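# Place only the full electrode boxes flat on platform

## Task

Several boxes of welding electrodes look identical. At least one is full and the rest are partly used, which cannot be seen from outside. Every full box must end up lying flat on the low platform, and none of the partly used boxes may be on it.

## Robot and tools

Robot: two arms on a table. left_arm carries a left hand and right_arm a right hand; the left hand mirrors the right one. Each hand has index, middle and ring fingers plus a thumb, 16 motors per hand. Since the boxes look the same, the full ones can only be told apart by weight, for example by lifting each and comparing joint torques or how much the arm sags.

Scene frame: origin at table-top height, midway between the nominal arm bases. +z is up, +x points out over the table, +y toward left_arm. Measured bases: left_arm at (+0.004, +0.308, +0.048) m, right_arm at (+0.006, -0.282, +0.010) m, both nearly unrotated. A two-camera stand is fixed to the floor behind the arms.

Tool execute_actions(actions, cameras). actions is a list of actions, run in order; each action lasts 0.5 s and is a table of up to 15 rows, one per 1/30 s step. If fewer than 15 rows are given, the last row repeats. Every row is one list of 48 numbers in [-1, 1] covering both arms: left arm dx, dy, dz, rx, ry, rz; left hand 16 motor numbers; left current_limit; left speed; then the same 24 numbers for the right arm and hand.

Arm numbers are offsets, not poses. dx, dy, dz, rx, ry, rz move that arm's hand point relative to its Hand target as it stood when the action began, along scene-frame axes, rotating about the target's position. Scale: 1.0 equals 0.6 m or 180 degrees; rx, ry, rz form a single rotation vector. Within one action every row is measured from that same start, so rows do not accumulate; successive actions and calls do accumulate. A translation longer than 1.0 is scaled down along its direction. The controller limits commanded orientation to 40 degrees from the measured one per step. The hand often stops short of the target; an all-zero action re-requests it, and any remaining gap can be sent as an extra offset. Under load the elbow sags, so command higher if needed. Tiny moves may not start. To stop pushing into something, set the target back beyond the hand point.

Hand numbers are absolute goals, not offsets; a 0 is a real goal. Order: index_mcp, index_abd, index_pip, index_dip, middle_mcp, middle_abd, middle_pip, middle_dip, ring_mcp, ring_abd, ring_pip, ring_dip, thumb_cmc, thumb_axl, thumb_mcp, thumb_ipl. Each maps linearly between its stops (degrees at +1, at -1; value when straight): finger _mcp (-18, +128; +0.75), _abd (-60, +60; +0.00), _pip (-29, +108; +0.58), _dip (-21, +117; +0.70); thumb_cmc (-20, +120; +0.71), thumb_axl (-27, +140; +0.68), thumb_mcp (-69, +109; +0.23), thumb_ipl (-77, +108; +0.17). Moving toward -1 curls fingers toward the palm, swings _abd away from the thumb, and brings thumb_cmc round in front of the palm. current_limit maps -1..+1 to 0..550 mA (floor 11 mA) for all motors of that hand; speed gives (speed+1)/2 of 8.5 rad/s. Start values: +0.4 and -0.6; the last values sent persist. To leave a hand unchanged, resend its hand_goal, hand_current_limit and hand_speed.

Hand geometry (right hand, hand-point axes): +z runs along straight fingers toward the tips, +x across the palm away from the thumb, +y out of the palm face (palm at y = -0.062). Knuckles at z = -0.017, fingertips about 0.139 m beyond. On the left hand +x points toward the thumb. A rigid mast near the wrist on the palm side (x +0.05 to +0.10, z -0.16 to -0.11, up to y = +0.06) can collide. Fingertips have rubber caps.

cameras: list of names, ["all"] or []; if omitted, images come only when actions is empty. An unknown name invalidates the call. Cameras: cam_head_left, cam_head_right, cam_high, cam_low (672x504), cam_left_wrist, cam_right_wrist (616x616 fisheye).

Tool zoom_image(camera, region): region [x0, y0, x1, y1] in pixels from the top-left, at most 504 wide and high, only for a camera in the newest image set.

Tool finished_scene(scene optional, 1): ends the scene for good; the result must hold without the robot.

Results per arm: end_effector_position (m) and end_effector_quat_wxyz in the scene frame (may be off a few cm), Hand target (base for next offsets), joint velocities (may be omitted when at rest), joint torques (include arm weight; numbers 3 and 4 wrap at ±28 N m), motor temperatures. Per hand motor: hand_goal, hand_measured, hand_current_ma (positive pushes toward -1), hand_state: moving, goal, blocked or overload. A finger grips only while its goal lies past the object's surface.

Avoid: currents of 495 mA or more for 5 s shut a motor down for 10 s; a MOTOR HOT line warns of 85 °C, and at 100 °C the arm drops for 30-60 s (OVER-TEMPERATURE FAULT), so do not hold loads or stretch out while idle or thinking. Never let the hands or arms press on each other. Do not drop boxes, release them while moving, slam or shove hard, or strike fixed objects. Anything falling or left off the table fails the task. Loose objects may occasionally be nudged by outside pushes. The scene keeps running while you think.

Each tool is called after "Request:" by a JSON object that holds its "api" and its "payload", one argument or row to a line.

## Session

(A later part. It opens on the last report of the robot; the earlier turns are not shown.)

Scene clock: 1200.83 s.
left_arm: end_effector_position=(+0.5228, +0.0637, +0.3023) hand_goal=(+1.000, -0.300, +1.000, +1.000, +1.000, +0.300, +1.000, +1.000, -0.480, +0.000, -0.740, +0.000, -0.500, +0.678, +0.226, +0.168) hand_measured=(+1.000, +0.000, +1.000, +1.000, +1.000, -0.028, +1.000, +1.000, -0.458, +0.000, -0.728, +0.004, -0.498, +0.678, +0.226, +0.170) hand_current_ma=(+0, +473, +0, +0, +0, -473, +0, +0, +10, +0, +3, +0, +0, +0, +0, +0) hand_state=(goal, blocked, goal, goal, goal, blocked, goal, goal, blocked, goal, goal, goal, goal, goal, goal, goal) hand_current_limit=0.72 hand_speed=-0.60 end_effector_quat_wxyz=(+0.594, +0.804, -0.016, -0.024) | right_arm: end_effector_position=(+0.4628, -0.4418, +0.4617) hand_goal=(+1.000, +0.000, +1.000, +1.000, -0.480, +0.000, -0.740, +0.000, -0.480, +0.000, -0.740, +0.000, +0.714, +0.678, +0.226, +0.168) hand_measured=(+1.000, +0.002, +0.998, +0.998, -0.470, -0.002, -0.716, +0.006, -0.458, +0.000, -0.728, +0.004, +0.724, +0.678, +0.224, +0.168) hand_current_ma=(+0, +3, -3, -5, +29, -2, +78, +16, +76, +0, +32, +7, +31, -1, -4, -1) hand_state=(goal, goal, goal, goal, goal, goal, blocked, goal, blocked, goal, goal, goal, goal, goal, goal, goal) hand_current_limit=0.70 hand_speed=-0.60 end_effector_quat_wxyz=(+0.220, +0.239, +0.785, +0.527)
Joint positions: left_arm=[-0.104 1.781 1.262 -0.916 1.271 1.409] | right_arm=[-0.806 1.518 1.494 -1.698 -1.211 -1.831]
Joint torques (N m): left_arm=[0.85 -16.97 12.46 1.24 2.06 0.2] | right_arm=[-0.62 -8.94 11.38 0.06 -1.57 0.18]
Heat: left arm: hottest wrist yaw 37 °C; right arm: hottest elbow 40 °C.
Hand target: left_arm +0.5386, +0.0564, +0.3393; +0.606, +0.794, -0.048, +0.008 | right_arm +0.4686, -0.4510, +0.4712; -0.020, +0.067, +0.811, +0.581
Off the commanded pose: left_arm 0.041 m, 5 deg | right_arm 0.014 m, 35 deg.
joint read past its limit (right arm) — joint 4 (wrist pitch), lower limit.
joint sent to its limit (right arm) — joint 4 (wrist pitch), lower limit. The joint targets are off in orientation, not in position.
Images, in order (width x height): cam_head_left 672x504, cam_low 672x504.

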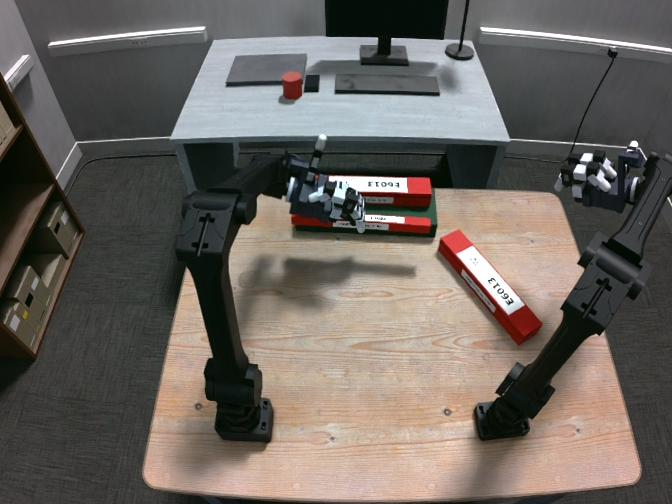

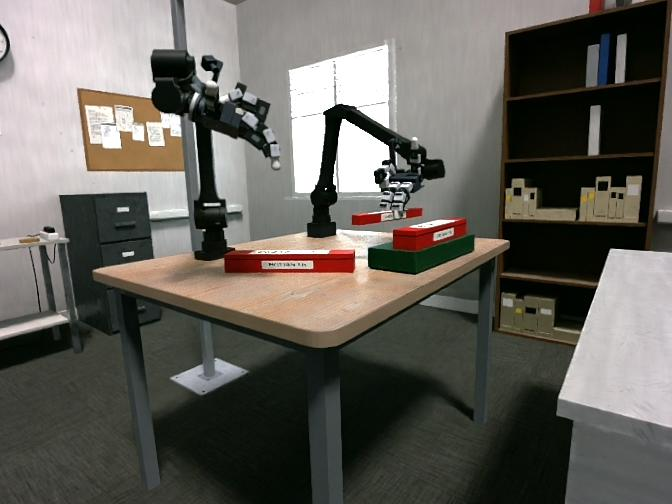

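Request:
{"api": "execute_actions", "payload": {
  "actions": [
    [[0.04,-0.01,0,0,0,0,1,-0.3,1,1,1,0.3,1,1,-0.48,0,-0.74,0,-0.5,0.678,0.226,0.168,0.72,-0.6,0,0,0,0,0,0,1,0,1,1,-0.48,0,-0.74,0,-0.48,0,-0.74,0,0.714,0.678,0.226,0.168,0.7,-0.6]],
    [[0.04,-0.01,0,0,0,0,1,-0.3,1,1,1,0.3,1,1,-0.48,0,-0.74,0,-0.5,0.678,0.226,0.168,0.72,-0.6,0,0,0,0,0,0,1,0,1,1,-0.48,0,-0.74,0,-0.48,0,-0.74,0,0.714,0.678,0.226,0.168,0.7,-0.6]],
    [[0.03,-0.01,0,0,0,0,1,-0.3,1,1,1,0.3,1,1,-0.48,0,-0.74,0,-0.5,0.678,0.226,0.168,0.72,-0.6,0,0,0,0,0,0,1,0,1,1,-0.48,0,-0.74,0,-0.48,0,-0.74,0,0.714,0.678,0.226,0.168,0.7,-0.6]]
  ],
  "cameras": ["cam_head_left","cam_high","cam_low"]
}}

Request:
{"api": "zoom_image", "payload": {
  "camera": "cam_low",
  "region": [340, 160, 500, 280]
}}

Request:
{"api": "zoom_image", "payload": {
  "camera": "cam_head_left",
  "region": [250, 160, 450, 320]
}}

Request:
{"api": "zoom_image", "payload": {
  "camera": "cam_high",
  "region": [180, 190, 400, 410]
}}

Scene clock: 1203.30 s.
left_arm: end_effector_position=(+0.5903, +0.0466, +0.2983) hand_goal=(+1.000, -0.300, +1.000, +1.000, +1.000, +0.300, +1.000, +1.000, -0.480, +0.000, -0.740, +0.000, -0.500, +0.678, +0.226, +0.168) hand_measured=(+1.000, +0.000, +1.000, +1.000, +1.000, -0.028, +1.000, +1.000, -0.458, +0.000, -0.728, +0.004, -0.498, +0.678, +0.226, +0.170) hand_current_ma=(+0, +473, +0, +0, +0, -473, +0, +0, +10, +0, +3, +0, +0, +0, +0, +0) hand_state=(goal, blocked, goal, goal, goal, blocked, goal, goal, blocked, goal, goal, goal, goal, goal, goal, goal) hand_current_limit=0.72 hand_speed=-0.60 end_effector_quat_wxyz=(+0.594, +0.804, -0.017, -0.022) | right_arm: end_effector_position=(+0.4628, -0.4418, +0.4617) hand_goal=(+1.000, +0.000, +1.000, +1.000, -0.480, +0.000, -0.740, +0.000, -0.480, +0.000, -0.740, +0.000, +0.714, +0.678, +0.226, +0.168) hand_measured=(+1.000, +0.002, +0.998, +0.998, -0.470, -0.002, -0.716, +0.006, -0.458, +0.000, -0.728, +0.004, +0.724, +0.678, +0.224, +0.168) hand_current_ma=(+0, +3, -3, -5, +29, -2, +78, +16, +76, +0, +32, +7, +31, -1, -4, -1) hand_state=(goal, goal, goal, goal, goal, goal, blocked, goal, blocked, goal, goal, goal, goal, goal, goal, goal) hand_current_limit=0.70 hand_speed=-0.60 end_effector_quat_wxyz=(+0.220, +0.239, +0.785, +0.527)
Joint positions: left_arm=[-0.122 1.935 1.48 -0.916 1.268 1.345] | right_arm=[-0.806 1.518 1.494 -1.698 -1.211 -1.831]
Joint torques (N m): left_arm=[0.79 -19.9 12.97 1.05 2.03 0.2] | right_arm=[-0.67 -8.94 11.38 0.06 -1.57 0.18]
Heat: left arm: hottest wrist yaw 37 °C; right arm: hottest elbow 40 °C.
Hand target: left_arm +0.6045, +0.0384, +0.3394; +0.606, +0.794, -0.048, +0.008 | right_arm +0.4686, -0.4510, +0.4712; -0.020, +0.067, +0.811, +0.581
Off the commanded pose: left_arm 0.044 m, 5 deg | right_arm 0.014 m, 35 deg.
joint read past its limit (right arm) — joint 4 (wrist pitch), lower limit.
joint sent to its limit (right arm) — joint 4 (wrist pitch), lower limit. The joint targets are off in orientation, not in position.
Images, in order (width x height): cam_head_left 672x504, cam_high 672x504, cam_low 672x504.

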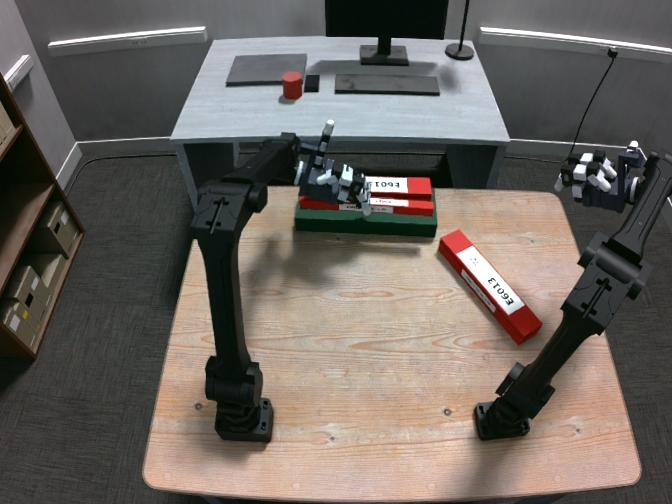

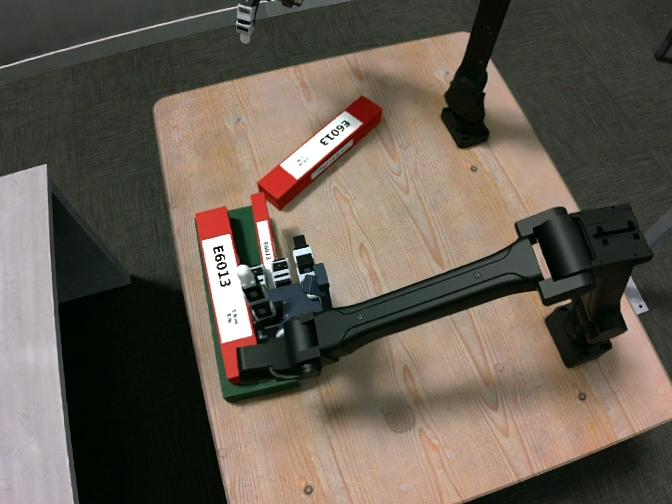

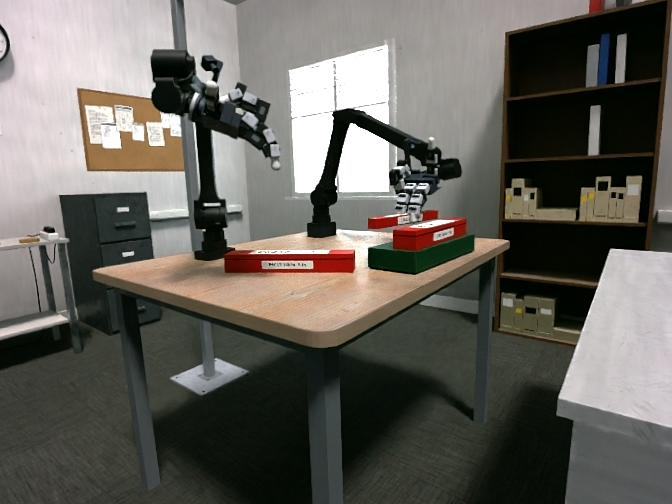

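Scaled by 3.150.

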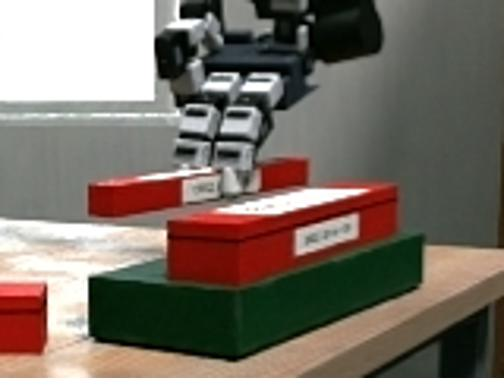

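Scaled by 2.520.

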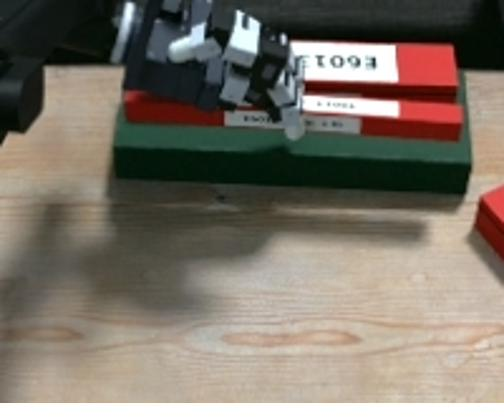

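Scaled by 2.291.

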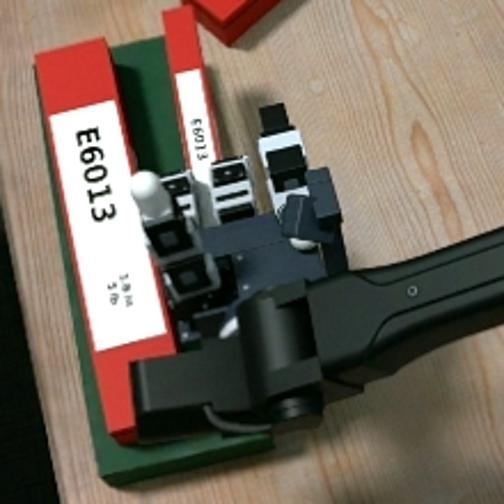

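Request:
{"api": "execute_actions", "payload": {
  "actions": [
    [[0.015,-0.003,-0.03,0,0,0,1,-0.3,1,1,1,0.3,1,1,-0.48,0,-0.74,0,-0.5,0.678,0.226,0.168,0.72,-0.6,0,0,0,0,0,0,1,0,1,1,-0.48,0,-0.74,0,-0.48,0,-0.74,0,0.714,0.678,0.226,0.168,0.7,-0.6]],
    [[0.01,-0.003,-0.03,0,0,0,1,-0.3,1,1,1,0.3,1,1,-0.48,0,-0.74,0,-0.5,0.678,0.226,0.168,0.72,-0.6,0,0,0,0,0,0,1,0,1,1,-0.48,0,-0.74,0,-0.48,0,-0.74,0,0.714,0.678,0.226,0.168,0.7,-0.6]],
    [[0.005,0,-0.02,0,0,0,1,-0.3,1,1,1,0.3,1,1,-0.48,0,-0.74,0,-0.5,0.678,0.226,0.168,0.72,-0.6,0,0,0,0,0,0,1,0,1,1,-0.48,0,-0.74,0,-0.48,0,-0.74,0,0.714,0.678,0.226,0.168,0.7,-0.6]]
  ],
  "cameras": ["cam_head_left","cam_high","cam_low"]
}}

Request:
{"api": "zoom_image", "payload": {
  "camera": "cam_low",
  "region": [340, 160, 500, 280]
}}

Request:
{"api": "zoom_image", "payload": {
  "camera": "cam_head_left",
  "region": [280, 160, 450, 260]
}}

Request:
{"api": "zoom_image", "payload": {
  "camera": "cam_high",
  "region": [180, 190, 400, 410]
}}

Scene clock: 1206.20 s.
left_arm: end_effector_position=(+0.6082, +0.0428, +0.2509) hand_goal=(+1.000, -0.300, +1.000, +1.000, +1.000, +0.300, +1.000, +1.000, -0.480, +0.000, -0.740, +0.000, -0.500, +0.678, +0.226, +0.168) hand_measured=(+1.000, +0.000, +1.000, +1.000, +1.000, -0.028, +1.000, +1.000, -0.458, +0.000, -0.728, +0.004, -0.498, +0.678, +0.226, +0.170) hand_current_ma=(+0, +473, +0, +0, +0, -473, +0, +0, +10, +0, +3, +0, +0, +0, +0, +0) hand_state=(goal, blocked, goal, goal, goal, blocked, goal, goal, blocked, goal, goal, goal, goal, goal, goal, goal) hand_current_limit=0.72 hand_speed=-0.60 end_effector_quat_wxyz=(+0.593, +0.805, -0.014, -0.026) | right_arm: end_effector_position=(+0.4628, -0.4418, +0.4617) hand_goal=(+1.000, +0.000, +1.000, +1.000, -0.480, +0.000, -0.740, +0.000, -0.480, +0.000, -0.740, +0.000, +0.714, +0.678, +0.226, +0.168) hand_measured=(+1.000, +0.002, +0.998, +0.998, -0.470, -0.002, -0.716, +0.006, -0.458, +0.000, -0.728, +0.004, +0.724, +0.678, +0.224, +0.168) hand_current_ma=(+0, +3, -3, -5, +29, -2, +78, +16, +76, +0, +32, +7, +31, -1, -4, -1) hand_state=(goal, goal, goal, goal, goal, goal, blocked, goal, blocked, goal, goal, goal, goal, goal, goal, goal) hand_current_limit=0.70 hand_speed=-0.60 end_effector_quat_wxyz=(+0.220, +0.239, +0.785, +0.527)
Joint positions: left_arm=[-0.124 2.034 1.504 -0.844 1.265 1.339] | right_arm=[-0.806 1.518 1.494 -1.698 -1.211 -1.831]
Joint torques (N m): left_arm=[0.85 -21.13 12.07 1.5 2.11 0.21] | right_arm=[-0.62 -8.94 11.38 0.05 -1.57 0.18]
Heat: left arm: hottest wrist yaw 37 °C; right arm: hottest elbow 40 °C.
Hand target: left_arm +0.6225, +0.0348, +0.2913; +0.606, +0.794, -0.048, +0.008 | right_arm +0.4686, -0.4510, +0.4712; -0.020, +0.067, +0.811, +0.581
Off the commanded pose: left_arm 0.044 m, 6 deg | right_arm 0.014 m, 35 deg.
joint read past its limit (right arm) — joint 4 (wrist pitch), lower limit.
joint sent to its limit (right arm) — joint 4 (wrist pitch), lower limit. The joint targets are off in orientation, not in position.
Images, in order (width x height): cam_head_left 672x504, cam_high 672x504, cam_low 672x504.

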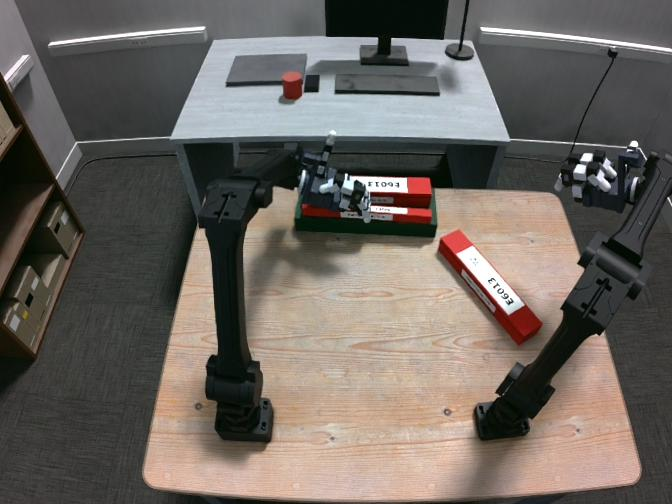

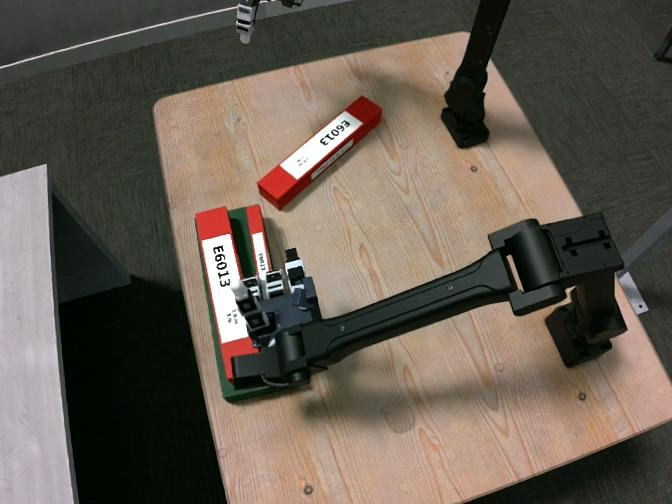

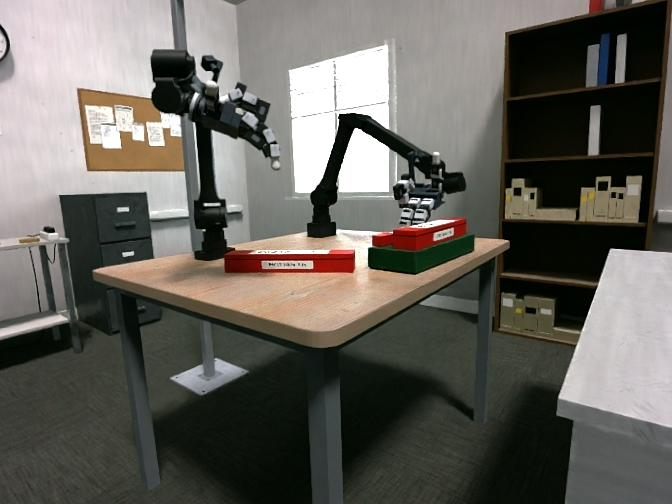

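Scaled by 3.150.

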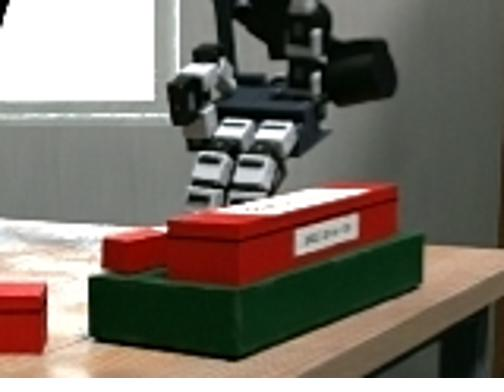

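Scaled by 2.965.

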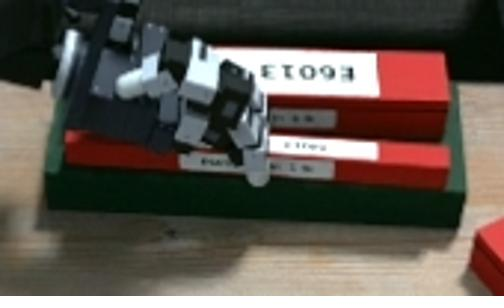

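Scaled by 2.291.

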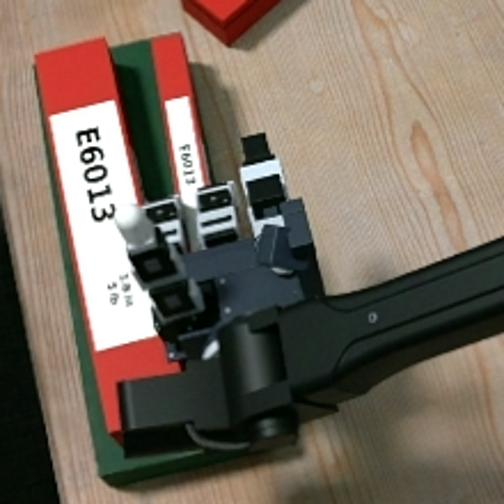

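Request:
{"api": "execute_actions", "payload": {
  "actions": [
    [[0.018,-0.004,-0.005,0,0,0,1,-0.3,1,1,1,0.3,1,1,-0.48,0,-0.74,0,-0.5,0.678,0.226,0.168,0.72,-0.6,0,0,0,0,0,0,1,0,1,1,-0.48,0,-0.74,0,-0.48,0,-0.74,0,0.714,0.678,0.226,0.168,0.7,-0.6]],
    [[0,0,-0.013,0,0,0,1,-0.3,1,1,1,0.3,1,1,-0.48,0,-0.74,0,-0.5,0.678,0.226,0.168,0.72,-0.6,0,0,0,0,0,0,1,0,1,1,-0.48,0,-0.74,0,-0.48,0,-0.74,0,0.714,0.678,0.226,0.168,0.7,-0.6]]
  ],
  "cameras": ["cam_head_left","cam_high","cam_low"]
}}

Request:
{"api": "zoom_image", "payload": {
  "camera": "cam_low",
  "region": [340, 160, 500, 280]
}}

Request:
{"api": "zoom_image", "payload": {
  "camera": "cam_head_left",
  "region": [280, 160, 450, 260]
}}

Request:
{"api": "zoom_image", "payload": {
  "camera": "cam_high",
  "region": [190, 190, 340, 340]
}}

Scene clock: 1209.43 s.
left_arm: end_effector_position=(+0.6135, +0.0417, +0.2488) hand_goal=(+1.000, -0.300, +1.000, +1.000, +1.000, +0.300, +1.000, +1.000, -0.480, +0.000, -0.740, +0.000, -0.500, +0.678, +0.226, +0.168) hand_measured=(+1.000, -0.004, +1.000, +1.000, +1.000, -0.028, +1.000, +1.000, -0.458, +0.000, -0.728, +0.004, -0.498, +0.678, +0.226, +0.170) hand_current_ma=(+0, +473, +0, +0, +0, -473, +0, +0, +10, +0, +3, +0, +0, +0, +0, +0) hand_state=(goal, blocked, goal, goal, goal, blocked, goal, goal, blocked, goal, goal, goal, goal, goal, goal, goal) hand_current_limit=0.72 hand_speed=-0.60 end_effector_quat_wxyz=(+0.595, +0.803, -0.010, -0.030) | right_arm: end_effector_position=(+0.4628, -0.4418, +0.4617) hand_goal=(+1.000, +0.000, +1.000, +1.000, -0.480, +0.000, -0.740, +0.000, -0.480, +0.000, -0.740, +0.000, +0.714, +0.678, +0.226, +0.168) hand_measured=(+1.000, +0.002, +0.998, +0.998, -0.470, -0.002, -0.716, +0.006, -0.458, +0.000, -0.728, +0.004, +0.724, +0.678, +0.224, +0.168) hand_current_ma=(+0, +3, -3, -5, +29, -2, +78, +16, +76, +0, +32, +7, +31, -1, -4, -1) hand_state=(goal, goal, goal, goal, goal, goal, blocked, goal, blocked, goal, goal, goal, goal, goal, goal, goal) hand_current_limit=0.70 hand_speed=-0.60 end_effector_quat_wxyz=(+0.220, +0.239, +0.785, +0.527)
Joint positions: left_arm=[-0.125 2.049 1.52 -0.844 1.271 1.325] | right_arm=[-0.806 1.518 1.494 -1.698 -1.211 -1.831]
Joint torques (N m): left_arm=[0.85 -19.72 13.14 2.1 1.8 0.29] | right_arm=[-0.62 -8.88 11.38 0.06 -1.57 0.18]
Heat: left arm: hottest wrist yaw 37 °C; right arm: hottest elbow 40 °C.
Hand target: left_arm +0.6333, +0.0324, +0.2804; +0.606, +0.794, -0.048, +0.008 | right_arm +0.4686, -0.4510, +0.4712; -0.020, +0.067, +0.811, +0.581
Off the commanded pose: left_arm 0.038 m, 6 deg | right_arm 0.014 m, 35 deg.
joint read past its limit (right arm) — joint 4 (wrist pitch), lower limit.
joint sent to its limit (right arm) — joint 4 (wrist pitch), lower limit. The joint targets are off in orientation, not in position.
Images, in order (width x height): cam_head_left 672x504, cam_high 672x504, cam_low 672x504.

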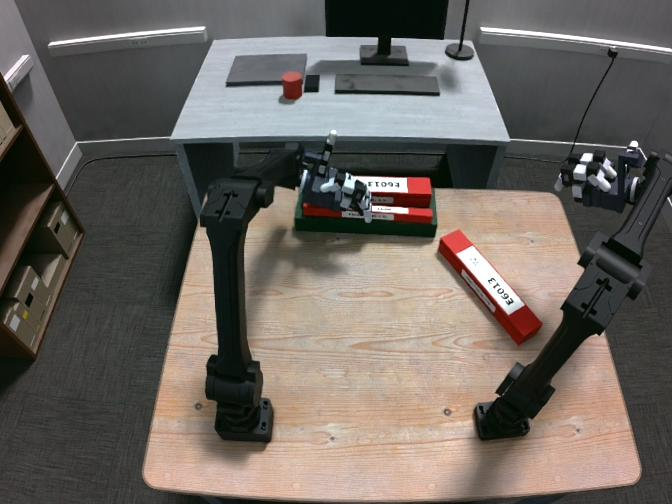

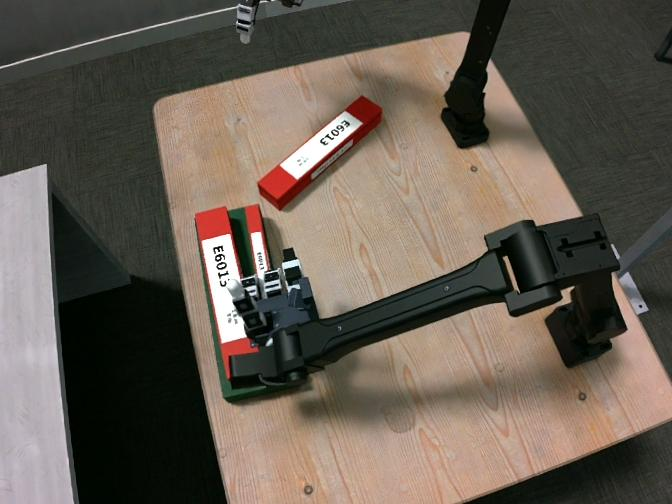

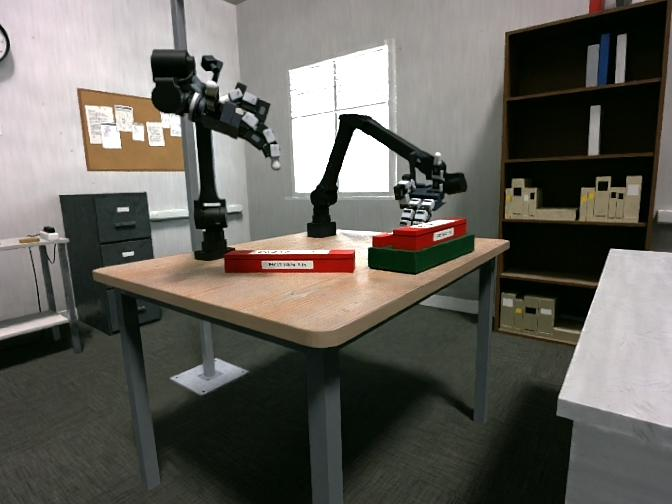

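Scaled by 3.150.

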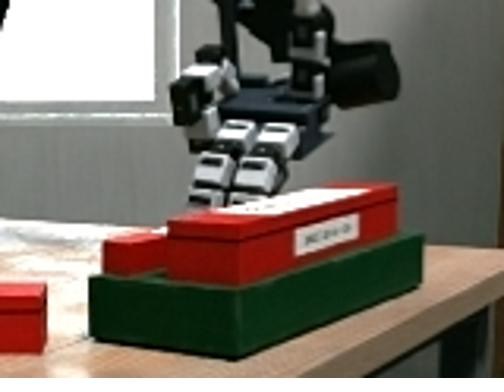

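Scaled by 2.965.

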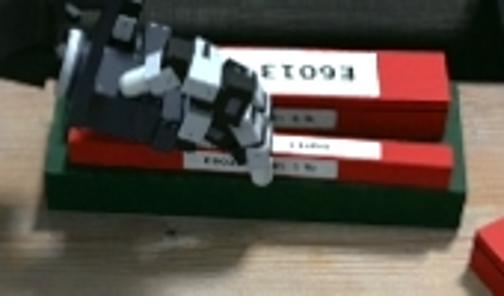

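Scaled by 3.360.

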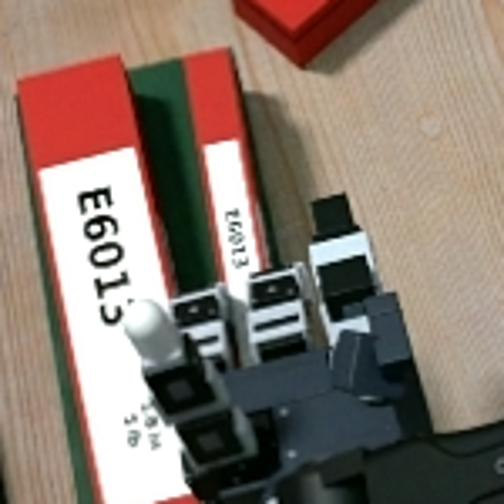

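Request:
{"api": "execute_actions", "payload": {
  "actions": [
    [[0.003,-0.003,-0.015,0,0,0,1,-0.3,1,1,1,0.3,1,1,-0.48,0,-0.74,0,-0.5,0.678,0.226,0.168,0.72,-0.6,0,0,0,0,0,0,1,0,1,1,-0.48,0,-0.74,0,-0.48,0,-0.74,0,0.714,0.678,0.226,0.168,0.7,-0.6]]
  ],
  "cameras": ["cam_head_left"]
}}

Request:
{"api": "zoom_image", "payload": {
  "camera": "cam_head_left",
  "region": [280, 160, 450, 260]
}}

Request:
{"api": "execute_actions", "payload": {
  "actions": [
    [[0,0,-0.015,0,0,0,1,-0.3,1,1,1,0.3,1,1,-0.48,0,-0.74,0,-0.5,0.678,0.226,0.168,0.72,-0.6,0,0,0,0,0,0,1,0,1,1,-0.48,0,-0.74,0,-0.48,0,-0.74,0,0.714,0.678,0.226,0.168,0.7,-0.6]]
  ],
  "cameras": ["cam_head_left","cam_low"]
}}

Request:
{"api": "zoom_image", "payload": {
  "camera": "cam_head_left",
  "region": [280, 160, 450, 260]
}}

Request:
{"api": "zoom_image", "payload": {
  "camera": "cam_low",
  "region": [340, 160, 500, 280]
}}

Scene clock: 1219.03 s.
left_arm: end_effector_position=(+0.6139, +0.0409, +0.2483) hand_goal=(+1.000, -0.300, +1.000, +1.000, +1.000, +0.300, +1.000, +1.000, -0.480, +0.000, -0.740, +0.000, -0.500, +0.678, +0.226, +0.168) hand_measured=(+1.000, -0.006, +1.000, +1.000, +1.000, -0.028, +1.000, +1.000, -0.458, +0.000, -0.728, +0.004, -0.498, +0.678, +0.226, +0.170) hand_current_ma=(+0, +473, +0, +0, +0, -473, +0, +0, +10, +0, +3, +0, +0, +0, +0, +0) hand_state=(goal, blocked, goal, goal, goal, blocked, goal, goal, blocked, goal, goal, goal, goal, goal, goal, goal) hand_current_limit=0.72 hand_speed=-0.60 end_effector_quat_wxyz=(+0.598, +0.801, -0.009, -0.032) | right_arm: end_effector_position=(+0.4628, -0.4418, +0.4617) hand_goal=(+1.000, +0.000, +1.000, +1.000, -0.480, +0.000, -0.740, +0.000, -0.480, +0.000, -0.740, +0.000, +0.714, +0.678, +0.226, +0.168) hand_measured=(+1.000, +0.002, +0.998, +0.998, -0.470, -0.002, -0.716, +0.006, -0.458, +0.000, -0.728, +0.004, +0.724, +0.678, +0.224, +0.168) hand_current_ma=(+0, +3, -3, -5, +29, -2, +78, +16, +76, +0, +32, +7, +31, -1, -4, -1) hand_state=(goal, goal, goal, goal, goal, goal, blocked, goal, blocked, goal, goal, goal, goal, goal, goal, goal) hand_current_limit=0.70 hand_speed=-0.60 end_effector_quat_wxyz=(+0.220, +0.239, +0.785, +0.527)
Joint positions: left_arm=[-0.127 2.052 1.52 -0.838 1.279 1.319] | right_arm=[-0.806 1.518 1.494 -1.698 -1.211 -1.831]
Joint torques (N m): left_arm=[0.73 -18.73 13.14 2.67 1.44 0.3] | right_arm=[-0.62 -8.94 11.4 0.06 -1.57 0.17]
Heat: left arm: hottest wrist yaw 37 °C; right arm: hottest elbow 40 °C.
Hand target: left_arm +0.6352, +0.0307, +0.2714; +0.606, +0.794, -0.048, +0.008 | right_arm +0.4686, -0.4510, +0.4712; -0.020, +0.067, +0.811, +0.581
Off the commanded pose: left_arm 0.033 m, 7 deg | right_arm 0.014 m, 35 deg.
joint read past its limit (right arm) — joint 4 (wrist pitch), lower limit.
joint sent to its limit (right arm) — joint 4 (wrist pitch), lower limit. The joint targets are off in orientation, not in position.
Images, in order (width x height): cam_head_left 672x504.

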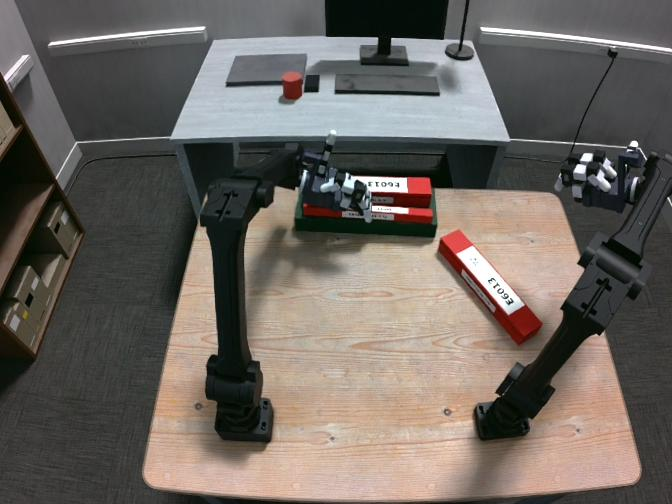

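Scaled by 2.965.

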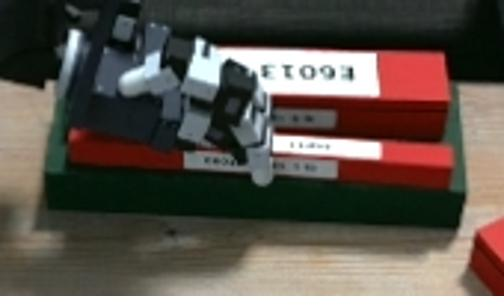

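Scene clock: 1219.77 s.
left_arm: end_effector_position=(+0.6155, +0.0410, +0.2478) hand_goal=(+1.000, -0.300, +1.000, +1.000, +1.000, +0.300, +1.000, +1.000, -0.480, +0.000, -0.740, +0.000, -0.500, +0.678, +0.226, +0.168) hand_measured=(+1.000, -0.010, +1.000, +1.000, +1.000, -0.028, +1.000, +1.000, -0.458, +0.000, -0.728, +0.004, -0.498, +0.678, +0.226, +0.170) hand_current_ma=(+0, +473, +0, +0, +0, -473, +0, +0, +10, +0, +3, +0, +0, +0, +0, +0) hand_state=(goal, blocked, goal, goal, goal, blocked, goal, goal, blocked, goal, goal, goal, goal, goal, goal, goal) hand_current_limit=0.72 hand_speed=-0.60 end_effector_quat_wxyz=(+0.601, +0.798, -0.008, -0.033) | right_arm: end_effector_position=(+0.4628, -0.4418, +0.4617) hand_goal=(+1.000, +0.000, +1.000, +1.000, -0.480, +0.000, -0.740, +0.000, -0.480, +0.000, -0.740, +0.000, +0.714, +0.678, +0.226, +0.168) hand_measured=(+1.000, +0.002, +0.998, +0.998, -0.470, -0.002, -0.716, +0.006, -0.458, +0.000, -0.728, +0.004, +0.724, +0.678, +0.224, +0.168) hand_current_ma=(+0, +3, -3, -5, +29, -2, +78, +16, +76, +0, +32, +7, +31, -1, -4, -1) hand_state=(goal, goal, goal, goal, goal, goal, blocked, goal, blocked, goal, goal, goal, goal, goal, goal, goal) hand_current_limit=0.70 hand_speed=-0.60 end_effector_quat_wxyz=(+0.220, +0.239, +0.785, +0.527)
Joint positions: left_arm=[-0.127 2.056 1.52 -0.824 1.285 1.306] | right_arm=[-0.806 1.518 1.494 -1.698 -1.211 -1.831]
Joint torques (N m): left_arm=[0.79 -18.08 12.77 2.96 1.14 0.42] | right_arm=[-0.62 -8.94 11.38 0.06 -1.56 0.18]
Heat: left arm: hottest wrist yaw 37 °C; right arm: hottest elbow 40 °C.
Hand target: left_arm +0.6352, +0.0307, +0.2624; +0.606, +0.794, -0.048, +0.008 | right_arm +0.4686, -0.4510, +0.4712; -0.020, +0.067, +0.811, +0.581
Off the commanded pose: left_arm 0.027 m, 7 deg | right_arm 0.014 m, 35 deg.
joint read past its limit (right arm) — joint 4 (wrist pitch), lower limit.
joint sent to its limit (right arm) — joint 4 (wrist pitch), lower limit. The joint targets are off in orientation, not in position.
Images, in order (width x height): cam_head_left 672x504, cam_low 672x504.

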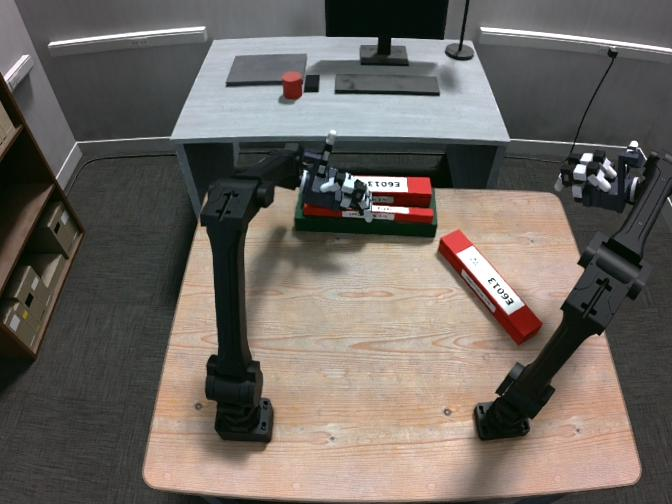

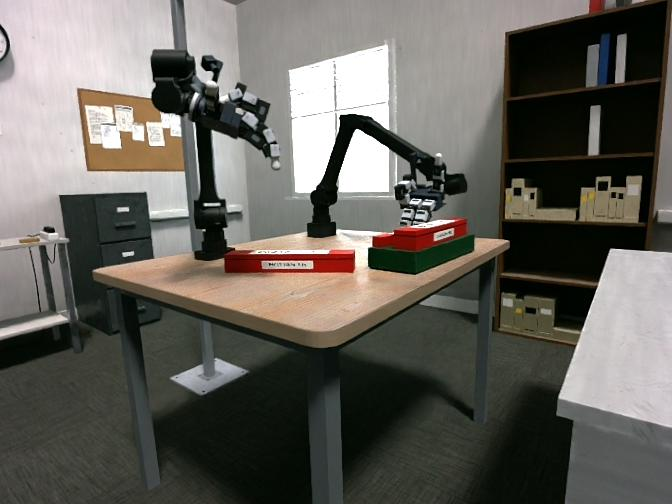

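Scaled by 2.965.

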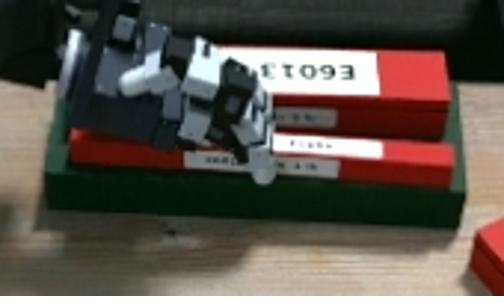

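Scaled by 3.150.

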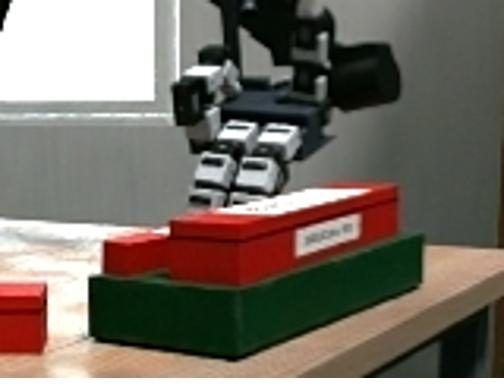

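Request:
{"api": "execute_actions", "payload": {
  "actions": [
    [[-0.004,0,-0.006,0,0,0,1,-0.08,1,1,1,0.06,1,1,-0.48,0,-0.74,0,-0.5,0.678,0.226,0.168,0.5,-0.8,0,0,0,0,0,0,1,0,1,1,-0.48,0,-0.74,0,-0.48,0,-0.74,0,0.714,0.678,0.226,0.168,0.7,-0.6]]
  ],
  "cameras": ["cam_head_left","cam_high","cam_low"]
}}

Request:
{"api": "zoom_image", "payload": {
  "camera": "cam_head_left",
  "region": [280, 160, 450, 260]
}}

Request:
{"api": "zoom_image", "payload": {
  "camera": "cam_high",
  "region": [190, 190, 340, 410]
}}

Scene clock: 1221.57 s.
left_arm: end_effector_position=(+0.6162, +0.0408, +0.2477) hand_goal=(+1.000, -0.080, +1.000, +1.000, +1.000, +0.060, +1.000, +1.000, -0.480, +0.000, -0.740, +0.000, -0.500, +0.678, +0.226, +0.168) hand_measured=(+1.000, -0.010, +1.000, +1.000, +1.000, -0.050, +1.000, +1.000, -0.458, +0.000, -0.728, +0.004, -0.498, +0.678, +0.226, +0.170) hand_current_ma=(+0, +63, +0, +0, +0, -145, +0, +0, +10, +0, +3, +0, +0, +0, +0, +0) hand_state=(goal, blocked, goal, goal, goal, blocked, goal, goal, blocked, goal, goal, goal, goal, goal, goal, goal) hand_current_limit=0.50 hand_speed=-0.80 end_effector_quat_wxyz=(+0.602, +0.798, -0.008, -0.031) | right_arm: end_effector_position=(+0.4628, -0.4418, +0.4617) hand_goal=(+1.000, +0.000, +1.000, +1.000, -0.480, +0.000, -0.740, +0.000, -0.480, +0.000, -0.740, +0.000, +0.714, +0.678, +0.226, +0.168) hand_measured=(+1.000, +0.002, +0.998, +0.998, -0.470, -0.002, -0.716, +0.006, -0.458, +0.000, -0.728, +0.004, +0.724, +0.678, +0.224, +0.168) hand_current_ma=(+0, +3, -3, -5, +29, -2, +78, +16, +76, +0, +32, +7, +31, -1, -4, -1) hand_state=(goal, goal, goal, goal, goal, goal, blocked, goal, blocked, goal, goal, goal, goal, goal, goal, goal) hand_current_limit=0.70 hand_speed=-0.60 end_effector_quat_wxyz=(+0.220, +0.239, +0.785, +0.527)
Joint positions: left_arm=[-0.127 2.057 1.52 -0.814 1.287 1.301] | right_arm=[-0.806 1.518 1.494 -1.698 -1.211 -1.831]
Joint torques (N m): left_arm=[0.67 -18.02 12.04 3.06 1.06 0.44] | right_arm=[-0.67 -8.94 11.4 0.06 -1.57 0.18]
Heat: left arm: hottest wrist yaw 37 °C; right arm: hottest elbow 40 °C.
Hand target: left_arm +0.6327, +0.0306, +0.2589; +0.606, +0.794, -0.048, +0.008 | right_arm +0.4686, -0.4510, +0.4712; -0.020, +0.067, +0.811, +0.581
Off the commanded pose: left_arm 0.022 m, 6 deg | right_arm 0.014 m, 35 deg.
joint read past its limit (right arm) — joint 4 (wrist pitch), lower limit.
joint sent to its limit (right arm) — joint 4 (wrist pitch), lower limit. The joint targets are off in orientation, not in position.
Images, in order (width x height): cam_head_left 672x504, cam_high 672x504, cam_low 672x504.

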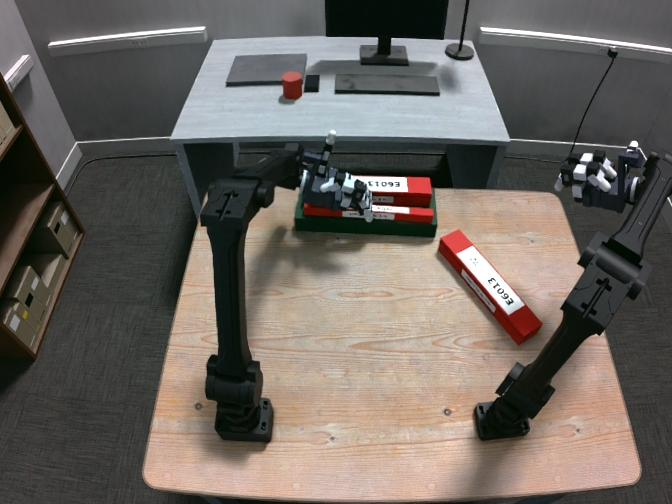

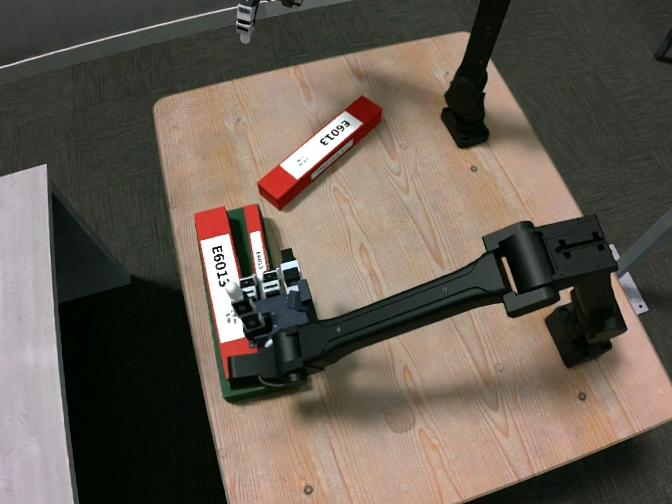

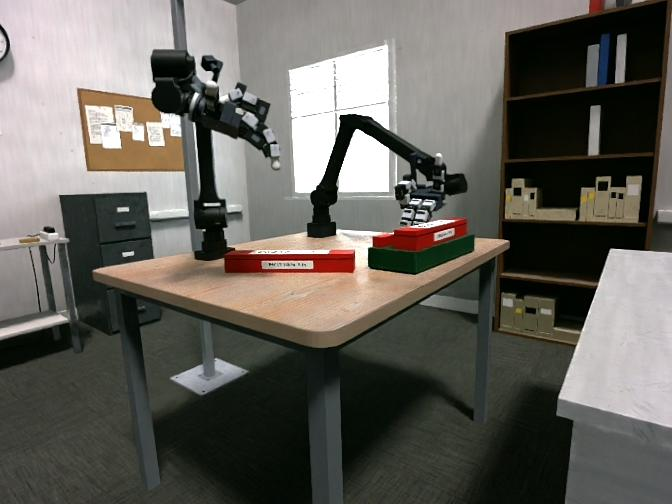

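Scaled by 2.965.

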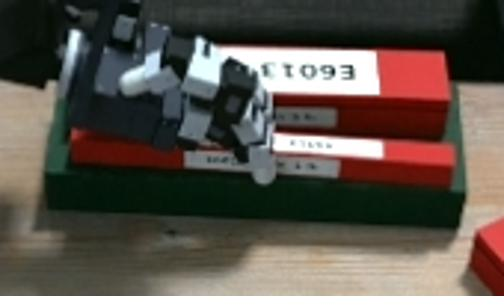

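Scaled by 2.291.

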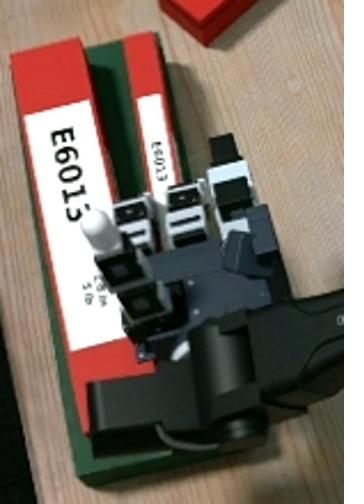

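Request:
{"api": "execute_actions", "payload": {
  "actions": [
    [[0,0,0,0,0,0,1,0.02,1,1,1,-0.1,1,1,-0.48,0,-0.74,0,-0.5,0.678,0.226,0.168,0.5,-0.7,0,0,0,0,0,0,1,0,1,1,-0.48,0,-0.74,0,-0.48,0,-0.74,0,0.714,0.678,0.226,0.168,0.7,-0.6]],
    [[-0.004,0,0.015,0,0,0,1,0.06,1,1,1,-0.2,1,1,-0.48,0,-0.74,0,-0.5,0.678,0.226,0.168,0.5,-0.6,0,0,0,0,0,0,1,0,1,1,-0.48,0,-0.74,0,-0.48,0,-0.74,0,0.714,0.678,0.226,0.168,0.7,-0.6]]
  ],
  "cameras": ["cam_head_left","cam_high","cam_low"]
}}

Request:
{"api": "zoom_image", "payload": {
  "camera": "cam_head_left",
  "region": [280, 160, 450, 260]
}}

Request:
{"api": "zoom_image", "payload": {
  "camera": "cam_high",
  "region": [190, 190, 340, 410]
}}

Scene clock: 1223.43 s.
left_arm: end_effector_position=(+0.6166, +0.0401, +0.2478) hand_goal=(+1.000, +0.060, +1.000, +1.000, +1.000, -0.200, +1.000, +1.000, -0.480, +0.000, -0.740, +0.000, -0.500, +0.678, +0.226, +0.168) hand_measured=(+1.000, -0.020, +1.000, +1.000, +1.000, -0.196, +1.000, +1.000, -0.458, +0.000, -0.728, +0.004, -0.498, +0.678, +0.226, +0.170) hand_current_ma=(+0, -80, +0, +0, +0, +0, +0, +0, +10, +0, +3, +0, +0, +0, +0, +0) hand_state=(goal, blocked, goal, goal, goal, goal, goal, goal, blocked, goal, goal, goal, goal, goal, goal, goal) hand_current_limit=0.50 hand_speed=-0.60 end_effector_quat_wxyz=(+0.603, +0.797, -0.011, -0.029) | right_arm: end_effector_position=(+0.4628, -0.4418, +0.4617) hand_goal=(+1.000, +0.000, +1.000, +1.000, -0.480, +0.000, -0.740, +0.000, -0.480, +0.000, -0.740, +0.000, +0.714, +0.678, +0.226, +0.168) hand_measured=(+1.000, +0.002, +0.998, +0.998, -0.470, -0.002, -0.716, +0.006, -0.458, +0.000, -0.728, +0.004, +0.724, +0.678, +0.224, +0.168) hand_current_ma=(+0, +3, -3, -5, +29, -2, +78, +16, +76, +0, +32, +7, +31, -1, -4, -1) hand_state=(goal, goal, goal, goal, goal, goal, blocked, goal, blocked, goal, goal, goal, goal, goal, goal, goal) hand_current_limit=0.70 hand_speed=-0.60 end_effector_quat_wxyz=(+0.220, +0.239, +0.785, +0.527)
Joint positions: left_arm=[-0.128 2.058 1.52 -0.804 1.289 1.298] | right_arm=[-0.806 1.518 1.494 -1.698 -1.211 -1.831]
Joint torques (N m): left_arm=[0.79 -19.6 11.69 2.37 1.01 0.39] | right_arm=[-0.67 -8.88 11.4 0.08 -1.56 0.18]
Heat: left arm: hottest wrist yaw 37 °C; right arm: hottest elbow 40 °C.
Hand target: left_arm +0.6304, +0.0308, +0.2679; +0.606, +0.794, -0.048, +0.008 | right_arm +0.4686, -0.4510, +0.4712; -0.020, +0.067, +0.811, +0.581
Off the commanded pose: left_arm 0.026 m, 6 deg | right_arm 0.014 m, 35 deg.
joint read past its limit (right arm) — joint 4 (wrist pitch), lower limit.
joint sent to its limit (right arm) — joint 4 (wrist pitch), lower limit. The joint targets are off in orientation, not in position.
Images, in order (width x height): cam_head_left 672x504, cam_high 672x504, cam_low 672x504.

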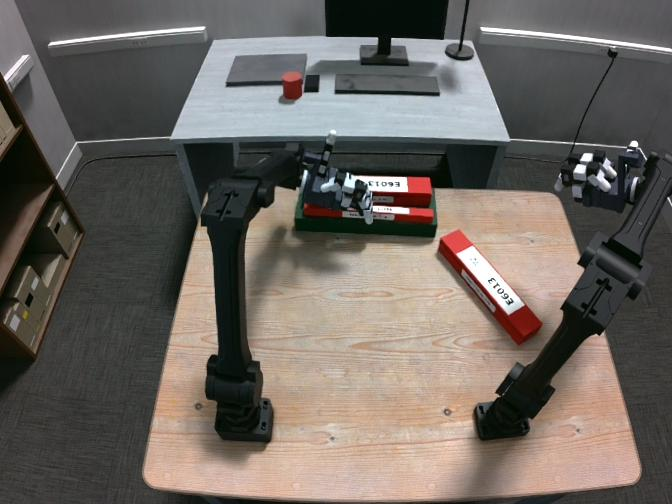

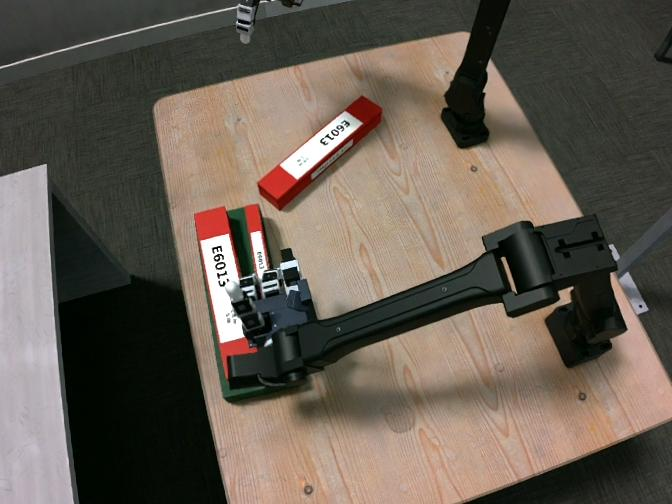

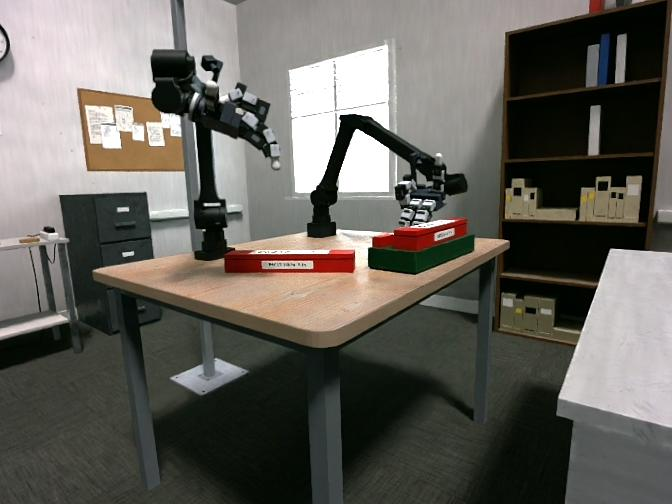

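Scaled by 2.965.

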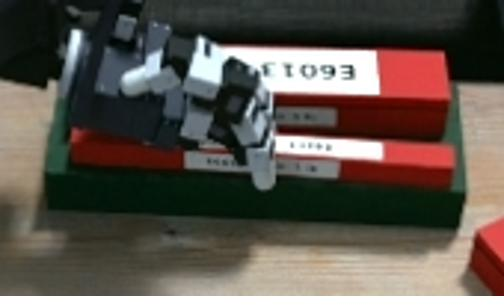

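Scaled by 2.291.

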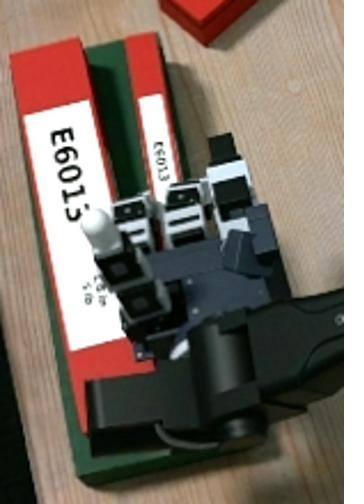

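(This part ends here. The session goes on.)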